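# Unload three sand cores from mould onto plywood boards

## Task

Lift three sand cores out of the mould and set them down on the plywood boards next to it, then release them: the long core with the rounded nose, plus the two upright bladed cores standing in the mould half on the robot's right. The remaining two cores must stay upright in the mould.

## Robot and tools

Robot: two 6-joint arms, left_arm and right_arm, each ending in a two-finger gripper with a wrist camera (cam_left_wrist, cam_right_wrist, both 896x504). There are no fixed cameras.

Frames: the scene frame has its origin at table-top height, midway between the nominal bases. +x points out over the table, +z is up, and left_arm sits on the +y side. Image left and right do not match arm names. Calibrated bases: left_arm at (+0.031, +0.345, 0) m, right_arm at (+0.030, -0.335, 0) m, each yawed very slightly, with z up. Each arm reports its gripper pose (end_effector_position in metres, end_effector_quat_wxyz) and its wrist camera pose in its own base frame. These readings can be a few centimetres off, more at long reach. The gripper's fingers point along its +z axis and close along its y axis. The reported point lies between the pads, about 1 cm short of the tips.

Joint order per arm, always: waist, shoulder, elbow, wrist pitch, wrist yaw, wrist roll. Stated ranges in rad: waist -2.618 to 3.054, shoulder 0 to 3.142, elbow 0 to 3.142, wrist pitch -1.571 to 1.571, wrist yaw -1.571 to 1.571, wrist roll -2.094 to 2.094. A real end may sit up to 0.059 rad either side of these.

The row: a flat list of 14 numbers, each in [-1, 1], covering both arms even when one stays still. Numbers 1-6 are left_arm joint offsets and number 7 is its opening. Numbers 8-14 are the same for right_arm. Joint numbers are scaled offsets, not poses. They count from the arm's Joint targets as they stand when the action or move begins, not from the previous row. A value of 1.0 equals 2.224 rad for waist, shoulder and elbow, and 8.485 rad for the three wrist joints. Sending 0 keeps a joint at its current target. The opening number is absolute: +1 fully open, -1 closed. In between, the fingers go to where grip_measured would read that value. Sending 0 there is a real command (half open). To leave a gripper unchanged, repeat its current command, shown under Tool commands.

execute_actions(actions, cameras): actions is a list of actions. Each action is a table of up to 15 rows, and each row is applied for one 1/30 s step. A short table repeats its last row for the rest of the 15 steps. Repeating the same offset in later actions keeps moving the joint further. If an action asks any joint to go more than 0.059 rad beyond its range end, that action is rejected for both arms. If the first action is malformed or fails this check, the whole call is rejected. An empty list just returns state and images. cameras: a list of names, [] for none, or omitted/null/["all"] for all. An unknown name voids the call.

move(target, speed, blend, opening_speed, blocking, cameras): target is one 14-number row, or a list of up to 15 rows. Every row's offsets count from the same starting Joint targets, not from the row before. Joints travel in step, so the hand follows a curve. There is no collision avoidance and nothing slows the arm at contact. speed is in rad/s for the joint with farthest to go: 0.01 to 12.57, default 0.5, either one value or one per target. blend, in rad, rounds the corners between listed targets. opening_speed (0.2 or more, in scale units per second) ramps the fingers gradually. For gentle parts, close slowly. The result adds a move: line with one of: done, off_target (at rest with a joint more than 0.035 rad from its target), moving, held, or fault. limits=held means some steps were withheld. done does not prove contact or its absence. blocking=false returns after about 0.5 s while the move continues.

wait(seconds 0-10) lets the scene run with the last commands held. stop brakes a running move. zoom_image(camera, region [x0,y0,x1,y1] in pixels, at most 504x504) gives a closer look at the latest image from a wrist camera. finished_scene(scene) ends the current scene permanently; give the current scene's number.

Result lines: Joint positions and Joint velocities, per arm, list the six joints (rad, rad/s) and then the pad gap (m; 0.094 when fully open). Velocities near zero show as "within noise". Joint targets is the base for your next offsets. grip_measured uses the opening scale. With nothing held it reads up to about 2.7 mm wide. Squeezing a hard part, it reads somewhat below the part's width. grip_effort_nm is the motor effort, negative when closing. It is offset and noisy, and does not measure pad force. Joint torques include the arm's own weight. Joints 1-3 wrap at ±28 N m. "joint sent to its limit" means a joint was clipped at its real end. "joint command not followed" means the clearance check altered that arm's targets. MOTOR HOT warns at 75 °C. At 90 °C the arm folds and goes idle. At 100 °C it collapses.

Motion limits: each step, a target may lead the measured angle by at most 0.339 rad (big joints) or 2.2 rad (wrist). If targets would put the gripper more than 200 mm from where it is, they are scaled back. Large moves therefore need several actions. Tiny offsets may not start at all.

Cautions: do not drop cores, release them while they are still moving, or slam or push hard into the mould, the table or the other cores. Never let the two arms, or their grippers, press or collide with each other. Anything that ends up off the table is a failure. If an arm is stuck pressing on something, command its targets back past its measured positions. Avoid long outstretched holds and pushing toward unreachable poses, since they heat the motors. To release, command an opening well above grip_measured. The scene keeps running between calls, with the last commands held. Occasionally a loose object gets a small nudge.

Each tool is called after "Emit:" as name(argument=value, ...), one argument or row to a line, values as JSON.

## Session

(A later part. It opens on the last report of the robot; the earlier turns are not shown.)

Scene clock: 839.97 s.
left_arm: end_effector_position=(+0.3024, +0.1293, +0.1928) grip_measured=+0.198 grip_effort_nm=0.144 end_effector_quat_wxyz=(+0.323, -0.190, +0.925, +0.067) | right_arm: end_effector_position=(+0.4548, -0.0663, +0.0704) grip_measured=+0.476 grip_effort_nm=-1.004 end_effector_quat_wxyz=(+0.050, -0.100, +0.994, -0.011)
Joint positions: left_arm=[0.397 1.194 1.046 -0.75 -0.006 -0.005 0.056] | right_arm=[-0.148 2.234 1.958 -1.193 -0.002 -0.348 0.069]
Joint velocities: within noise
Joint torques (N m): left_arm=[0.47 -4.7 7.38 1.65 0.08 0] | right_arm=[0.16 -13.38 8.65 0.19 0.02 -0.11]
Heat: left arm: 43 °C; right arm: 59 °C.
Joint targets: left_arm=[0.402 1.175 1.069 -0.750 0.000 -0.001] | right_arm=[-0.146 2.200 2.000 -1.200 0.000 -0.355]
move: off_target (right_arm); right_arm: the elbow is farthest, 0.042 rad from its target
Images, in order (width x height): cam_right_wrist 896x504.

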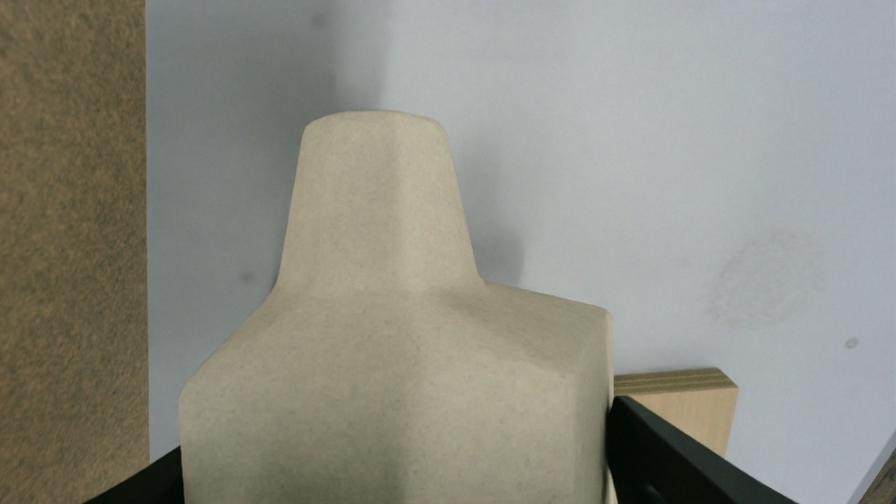

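Emit:
move(
  target=[0,0,0,0,0,0,0.2,-0.0198,-0.0922,-0.1506,0.0106,0,0,0.2],
  speed=0.2,
  cameras=["cam_right_wrist"],
)

Scene clock: 850.23 s.
left_arm: end_effector_position=(+0.3024, +0.1293, +0.1928) grip_measured=+0.198 grip_effort_nm=0.139 end_effector_quat_wxyz=(+0.323, -0.190, +0.925, +0.067) | right_arm: end_effector_position=(+0.3972, -0.0721, +0.0657) grip_measured=+0.476 grip_effort_nm=-1.009 end_effector_quat_wxyz=(+0.022, -0.082, +0.996, -0.005)
Joint positions: left_arm=[0.397 1.194 1.046 -0.75 -0.006 -0.005 0.056] | right_arm=[-0.183 2.056 1.663 -1.132 -0.002 -0.348 0.069]
Joint velocities: within noise
Joint torques (N m): left_arm=[0.43 -4.66 7.41 1.62 0.1 -0.03] | right_arm=[-0.57 -14.34 5.27 0.39 0.03 -0.12]
Heat: left arm: 42 °C; right arm: 65 °C.
Joint targets: left_arm=[0.402 1.175 1.069 -0.750 0.000 -0.001] | right_arm=[-0.189 1.995 1.665 -1.110 0.000 -0.355]
move: off_target (right_arm); right_arm: the shoulder is farthest, 0.061 rad from its target
Images, in order (width x height): cam_right_wrist 896x504.

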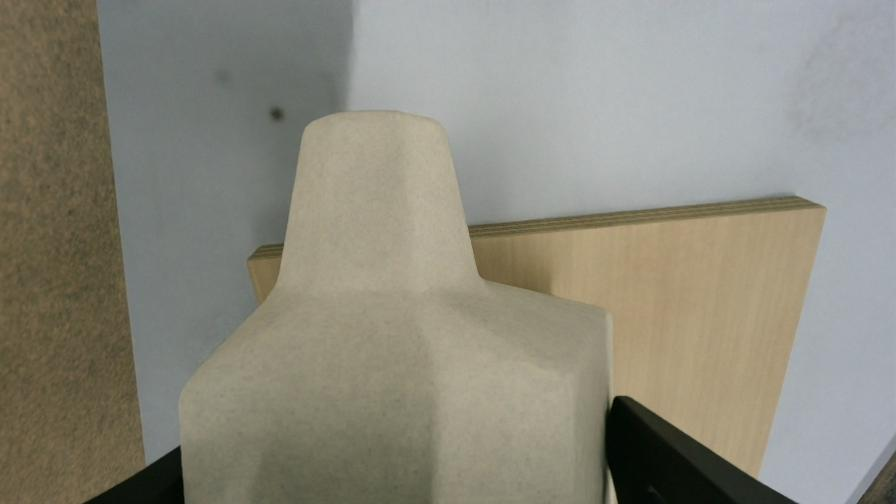

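Emit:
move(
  target=[0,0,0,0,0,0,0.2,0,0,-0.02,0.0055,0,0,0.2],
  speed=0.1,
  cameras=[],
)

Emit:
move(
  target=[0,0,0,0,0,0,0.2,0,0,-0.02,0.0055,0,0,0.2],
  speed=0.1,
  cameras=["cam_right_wrist"],
)

Scene clock: 855.70 s.
left_arm: end_effector_position=(+0.3024, +0.1293, +0.1928) grip_measured=+0.198 grip_effort_nm=0.144 end_effector_quat_wxyz=(+0.323, -0.190, +0.925, +0.067) | right_arm: end_effector_position=(+0.3956, -0.0718, +0.0551) grip_measured=+0.476 grip_effort_nm=-1.009 end_effector_quat_wxyz=(+0.024, -0.082, +0.996, -0.005)
Joint positions: left_arm=[0.397 1.194 1.046 -0.75 -0.006 -0.005 0.056] | right_arm=[-0.183 2.054 1.618 -1.086 -0.002 -0.348 0.069]
Joint velocities: within noise
Joint torques (N m): left_arm=[0.4 -4.66 7.41 1.61 0.07 0.01] | right_arm=[-0.59 -14.15 5.31 0.4 0.01 -0.11]
Heat: left arm: 42 °C; right arm: 68 °C.
Joint targets: left_arm=[0.402 1.175 1.069 -0.750 0.000 -0.001] | right_arm=[-0.189 1.995 1.620 -1.063 0.000 -0.355]
move: off_target (right_arm); right_arm: the shoulder is farthest, 0.059 rad from its target
No camera images: "cameras" was empty.

Scene clock: 856.47 s.
left_arm: end_effector_position=(+0.3024, +0.1293, +0.1928) grip_measured=+0.198 grip_effort_nm=0.134 end_effector_quat_wxyz=(+0.323, -0.190, +0.925, +0.067) | right_arm: end_effector_position=(+0.3946, -0.0716, +0.0506) grip_measured=+0.476 grip_effort_nm=-1.009 end_effector_quat_wxyz=(+0.030, -0.083, +0.996, -0.007)
Joint positions: left_arm=[0.397 1.194 1.046 -0.75 -0.006 -0.005 0.056] | right_arm=[-0.183 2.042 1.581 -1.048 -0.002 -0.348 0.069]
Joint velocities: within noise
Joint torques (N m): left_arm=[0.42 -4.6 7.41 1.64 0.06 -0.01] | right_arm=[-0.58 -13.04 4.82 0.51 0 -0.11]
Heat: left arm: 42 °C; right arm: 68 °C.
Joint targets: left_arm=[0.402 1.175 1.069 -0.750 0.000 -0.001] | right_arm=[-0.189 1.995 1.576 -1.016 0.000 -0.355]
move: off_target (right_arm); right_arm: the shoulder is farthest, 0.047 rad from its target
Images, in order (width x height): cam_right_wrist 896x504.

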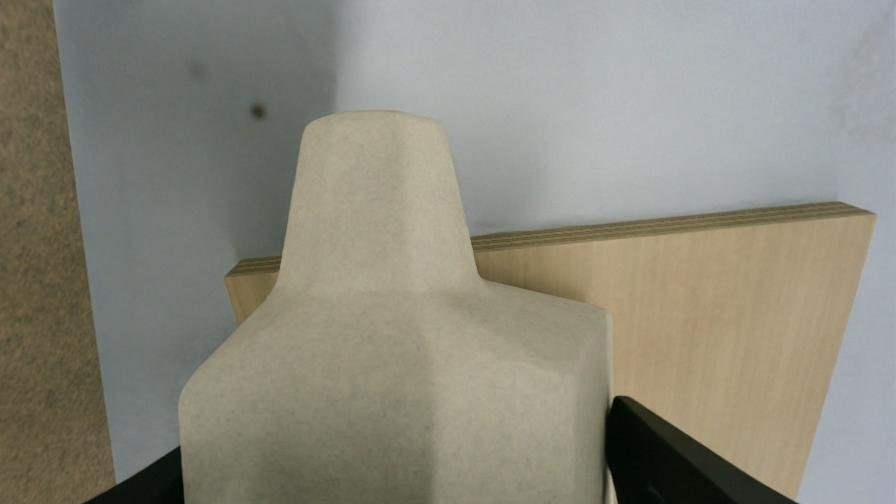

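Emit:
move(
  target=[0,0,0,0,0,0,0.2,0,0.014,0.004,-0.002,0,0,0.2],
  speed=0.1,
  cameras=[],
)

Emit:
move(
  target=[0,0,0,0,0,0,0.2,0,0,0,0,0,0,1],
  opening_speed=0.3,
  cameras=["cam_right_wrist"],
)

Scene clock: 860.17 s.
left_arm: end_effector_position=(+0.3024, +0.1293, +0.1928) grip_measured=+0.198 grip_effort_nm=0.134 end_effector_quat_wxyz=(+0.323, -0.190, +0.925, +0.067) | right_arm: end_effector_position=(+0.3945, -0.0716, +0.0505) grip_measured=+0.476 grip_effort_nm=-1.004 end_effector_quat_wxyz=(+0.030, -0.083, +0.996, -0.007)
Joint positions: left_arm=[0.397 1.194 1.046 -0.75 -0.006 -0.005 0.056] | right_arm=[-0.183 2.042 1.581 -1.048 -0.002 -0.348 0.069]
Joint velocities: within noise
Joint torques (N m): left_arm=[0.36 -4.6 7.34 1.63 0.11 -0.01] | right_arm=[-0.61 -10.39 5.45 0.34 0.01 -0.11]
Heat: left arm: 42 °C; right arm: 65 °C.
Joint targets: left_arm=[0.402 1.175 1.069 -0.750 0.000 -0.001] | right_arm=[-0.189 2.026 1.585 -1.033 0.000 -0.355]
move: done
No camera images: "cameras" was empty.

Scene clock: 863.03 s.
left_arm: end_effector_position=(+0.3024, +0.1293, +0.1928) grip_measured=+0.198 grip_effort_nm=0.144 end_effector_quat_wxyz=(+0.323, -0.190, +0.925, +0.067) | right_arm: end_effector_position=(+0.3945, -0.0717, +0.0505) grip_measured=+0.997 grip_effort_nm=0.173 end_effector_quat_wxyz=(+0.030, -0.083, +0.996, -0.007)
Joint positions: left_arm=[0.397 1.194 1.046 -0.75 -0.006 -0.005 0.056] | right_arm=[-0.183 2.042 1.581 -1.048 -0.001 -0.348 0.094]
Joint velocities: within noise
Joint torques (N m): left_arm=[0.34 -4.57 7.42 1.65 0.08 -0.01] | right_arm=[-0.59 -10.4 5.45 0.34 0.01 -0.11]
Heat: left arm: 42 °C; right arm: 63 °C.
Joint targets: left_arm=[0.402 1.175 1.069 -0.750 0.000 -0.001] | right_arm=[-0.189 2.026 1.585 -1.033 0.000 -0.355]
move: done
Images, in order (width x height): cam_right_wrist 896x504.

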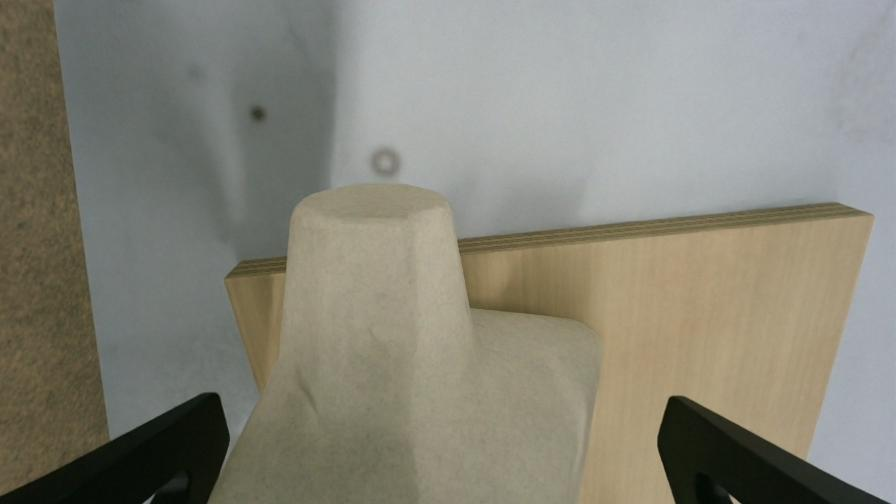

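Emit:
move(
  target=[0,0,0,0,0,0,0.2,0,-0.01,0.19,-0.04,0,0,1],
  speed=0.3,
  cameras=["cam_right_wrist"],
)

Scene clock: 867.27 s.
left_arm: end_effector_position=(+0.3024, +0.1293, +0.1928) grip_measured=+0.198 grip_effort_nm=0.139 end_effector_quat_wxyz=(+0.323, -0.190, +0.925, +0.067) | right_arm: end_effector_position=(+0.4190, -0.0762, +0.1542) grip_measured=+0.997 grip_effort_nm=0.178 end_effector_quat_wxyz=(+0.075, -0.082, +0.994, -0.020)
Joint positions: left_arm=[0.397 1.194 1.046 -0.75 -0.006 -0.005 0.056] | right_arm=[-0.183 2.04 1.981 -1.356 -0.001 -0.348 0.094]
Joint velocities: within noise
Joint torques (N m): left_arm=[0.46 -4.59 7.32 1.63 0.1 -0.01] | right_arm=[-0.58 -12.22 7.34 0.24 0.01 -0.11]
Heat: left arm: 41 °C; right arm: 61 °C.
Joint targets: left_arm=[0.402 1.175 1.069 -0.750 0.000 -0.001] | right_arm=[-0.189 2.004 2.007 -1.372 0.000 -0.355]
move: off_target (right_arm); right_arm: the shoulder is farthest, 0.036 rad from its target
Images, in order (width x height): cam_right_wrist 896x504.

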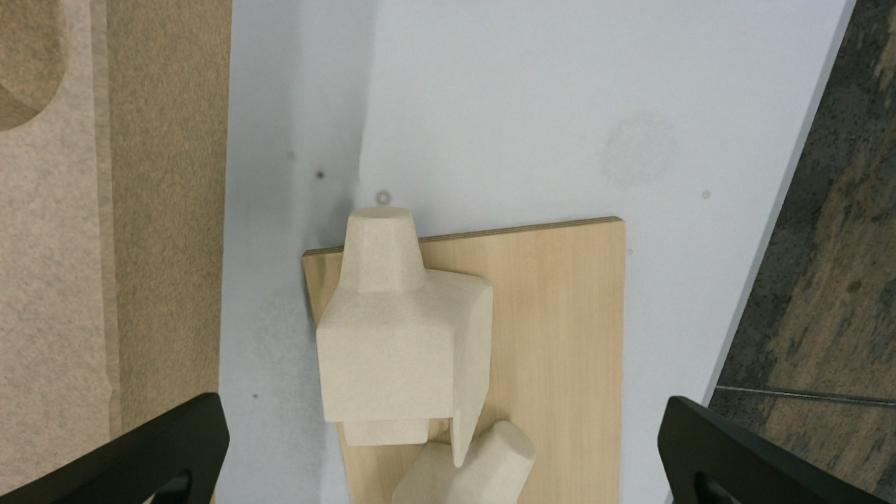

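Emit:
move(
  target=[0,0.1,0.35,-0.07,0,0,0.5,0,-0.27,-0.04,0,0,0.0418,1],
  speed=0.6,
)

Emit:
wait(
  seconds=10,
  cameras=[],
)

Emit:
wait(
  seconds=10,
  cameras=[],
)

Emit:
wait(
  seconds=10,
  cameras=[],
)

Emit:
wait(
  seconds=10,
  cameras=[],
)

Scene clock: 959.60 s.
left_arm: end_effector_position=(+0.2970, +0.1270, +0.3422) grip_measured=+0.498 grip_effort_nm=0.139 end_effector_quat_wxyz=(+0.323, -0.190, +0.925, +0.067) | right_arm: end_effector_position=(+0.3202, -0.0579, +0.3674) grip_measured=+0.997 grip_effort_nm=0.173 end_effector_quat_wxyz=(+0.355, +0.081, +0.931, -0.033)
Joint positions: left_arm=[0.397 1.388 1.827 -1.338 -0.006 -0.005 0.07] | right_arm=[-0.183 1.407 1.926 -1.361 -0.001 -0.008 0.094]
Joint velocities: within noise
Joint torques (N m): left_arm=[0.38 -3.02 5.98 1.58 0.11 -0.02] | right_arm=[-0.58 -3.81 4.03 1.05 0.01 0.04]
Heat: left arm: 39 °C; right arm: 64 °C.
Joint targets: left_arm=[0.402 1.397 1.848 -1.344 0.000 -0.001] | right_arm=[-0.189 1.403 1.918 -1.373 0.000 0.000]
move: done

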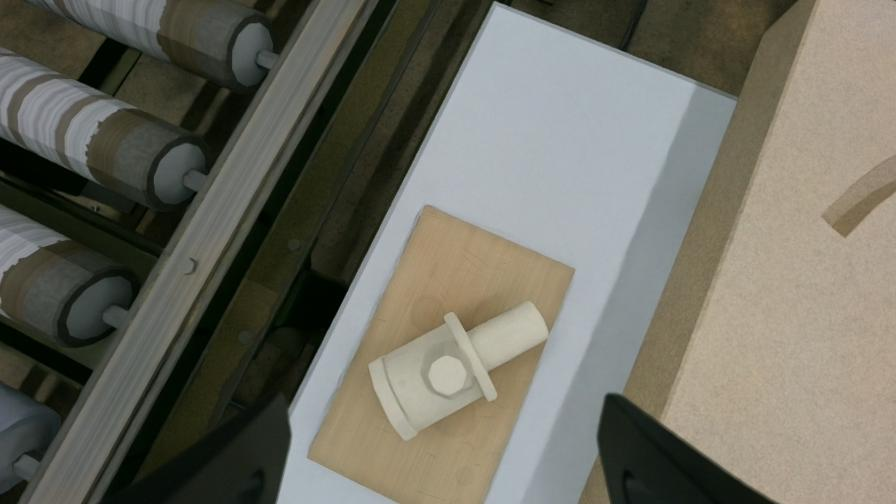

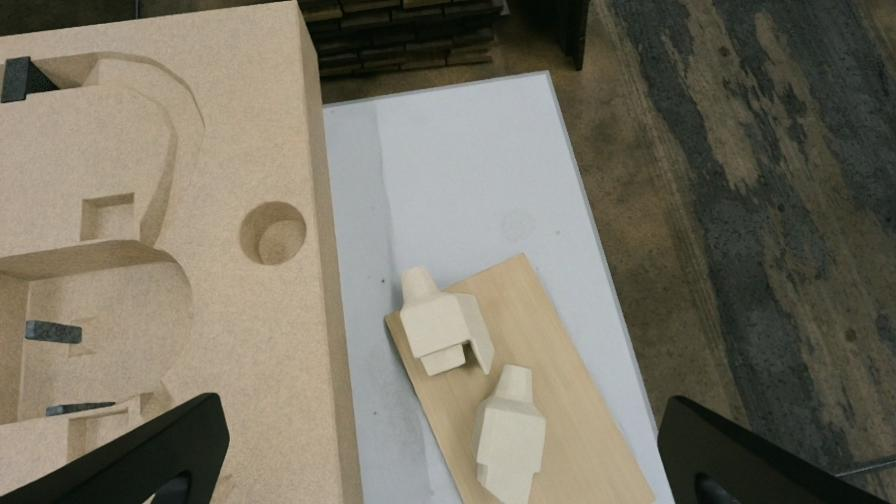

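Scene clock: 969.60 s.
left_arm: end_effector_position=(+0.2968, +0.1269, +0.3421) grip_measured=+0.498 grip_effort_nm=0.139 end_effector_quat_wxyz=(+0.323, -0.190, +0.925, +0.067) | right_arm: end_effector_position=(+0.3202, -0.0579, +0.3674) grip_measured=+0.997 grip_effort_nm=0.178 end_effector_quat_wxyz=(+0.355, +0.081, +0.931, -0.033)
Joint positions: left_arm=[0.397 1.388 1.827 -1.339 -0.006 -0.005 0.07] | right_arm=[-0.183 1.407 1.926 -1.361 -0.001 -0.008 0.094]
Joint velocities: within noise
Joint torques (N m): left_arm=[0.39 -2.96 6 1.58 0.08 0] | right_arm=[-0.58 -3.78 4.01 1.05 0.01 0.05]
Heat: left arm: 39 °C; right arm: 57 °C.
Joint targets: left_arm=[0.402 1.397 1.848 -1.344 0.000 -0.001] | right_arm=[-0.189 1.403 1.918 -1.373 0.000 0.000]
Tool commands: left_gripper/opening=+0.5 right_gripper/opening=+1.0
wait: 10.00 s; at rest by 0.17 s
No camera images: "cameras" was empty.

Scene clock: 979.60 s.
left_arm: end_effector_position=(+0.2968, +0.1269, +0.3421) grip_measured=+0.498 grip_effort_nm=0.139 end_effector_quat_wxyz=(+0.323, -0.190, +0.925, +0.067) | right_arm: end_effector_position=(+0.3202, -0.0579, +0.3674) grip_measured=+0.997 grip_effort_nm=0.178 end_effector_quat_wxyz=(+0.355, +0.081, +0.931, -0.033)
Joint positions: left_arm=[0.397 1.388 1.827 -1.339 -0.006 -0.005 0.07] | right_arm=[-0.183 1.407 1.926 -1.361 -0.001 -0.008 0.094]
Joint velocities: within noise
Joint torques (N m): left_arm=[0.36 -2.97 5.98 1.59 0.11 0] | right_arm=[-0.57 -3.78 4.03 1.05 0 0.05]
Heat: left arm: 39 °C; right arm: 53 °C.
Joint targets: left_arm=[0.402 1.397 1.848 -1.344 0.000 -0.001] | right_arm=[-0.189 1.403 1.918 -1.373 0.000 0.000]
Tool commands: left_gripper/opening=+0.5 right_gripper/opening=+1.0
wait: 10.00 s; at rest by 0.17 s
No camera images: "cameras" was empty.

Scene clock: 989.60 s.
left_arm: end_effector_position=(+0.2968, +0.1269, +0.3420) grip_measured=+0.498 grip_effort_nm=0.139 end_effector_quat_wxyz=(+0.322, -0.190, +0.925, +0.067) | right_arm: end_effector_position=(+0.3202, -0.0579, +0.3674) grip_measured=+0.997 grip_effort_nm=0.178 end_effector_quat_wxyz=(+0.355, +0.081, +0.931, -0.033)
Joint positions: left_arm=[0.397 1.388 1.827 -1.339 -0.006 -0.005 0.07] | right_arm=[-0.183 1.407 1.926 -1.361 -0.001 -0.008 0.094]
Joint velocities: within noise
Joint torques (N m): left_arm=[0.4 -2.97 5.96 1.59 0.11 -0.02] | right_arm=[-0.57 -3.81 4.03 1.05 0.01 0.04]
Heat: left arm: 39 °C; right arm: 51 °C.
Joint targets: left_arm=[0.402 1.397 1.848 -1.344 0.000 -0.001] | right_arm=[-0.189 1.403 1.918 -1.373 0.000 0.000]
Tool commands: left_gripper/opening=+0.5 right_gripper/opening=+1.0
wait: 10.00 s; at rest by 0.17 s
No camera images: "cameras" was empty.

Scene clock: 999.60 s.
left_arm: end_effector_position=(+0.2968, +0.1269, +0.3420) grip_measured=+0.498 grip_effort_nm=0.144 end_effector_quat_wxyz=(+0.322, -0.190, +0.925, +0.067) | right_arm: end_effector_position=(+0.3202, -0.0579, +0.3674) grip_measured=+0.997 grip_effort_nm=0.178 end_effector_quat_wxyz=(+0.355, +0.081, +0.931, -0.033)
Joint positions: left_arm=[0.397 1.388 1.827 -1.339 -0.006 -0.005 0.07] | right_arm=[-0.183 1.407 1.926 -1.361 -0.001 -0.008 0.094]
Joint velocities: within noise
Joint torques (N m): left_arm=[0.4 -2.96 5.98 1.57 0.09 -0.02] | right_arm=[-0.57 -3.81 4.01 1.05 0.01 0.04]
Heat: left arm: 39 °C; right arm: 49 °C.
Joint targets: left_arm=[0.402 1.397 1.848 -1.344 0.000 -0.001] | right_arm=[-0.189 1.403 1.918 -1.373 0.000 0.000]
Tool commands: left_gripper/opening=+0.5 right_gripper/opening=+1.0
wait: 10.00 s; at rest by 0.17 s
No camera images: "cameras" was empty.

Emit:
finished_scene(
  scene=1,
)

The scene is finished: the task was done.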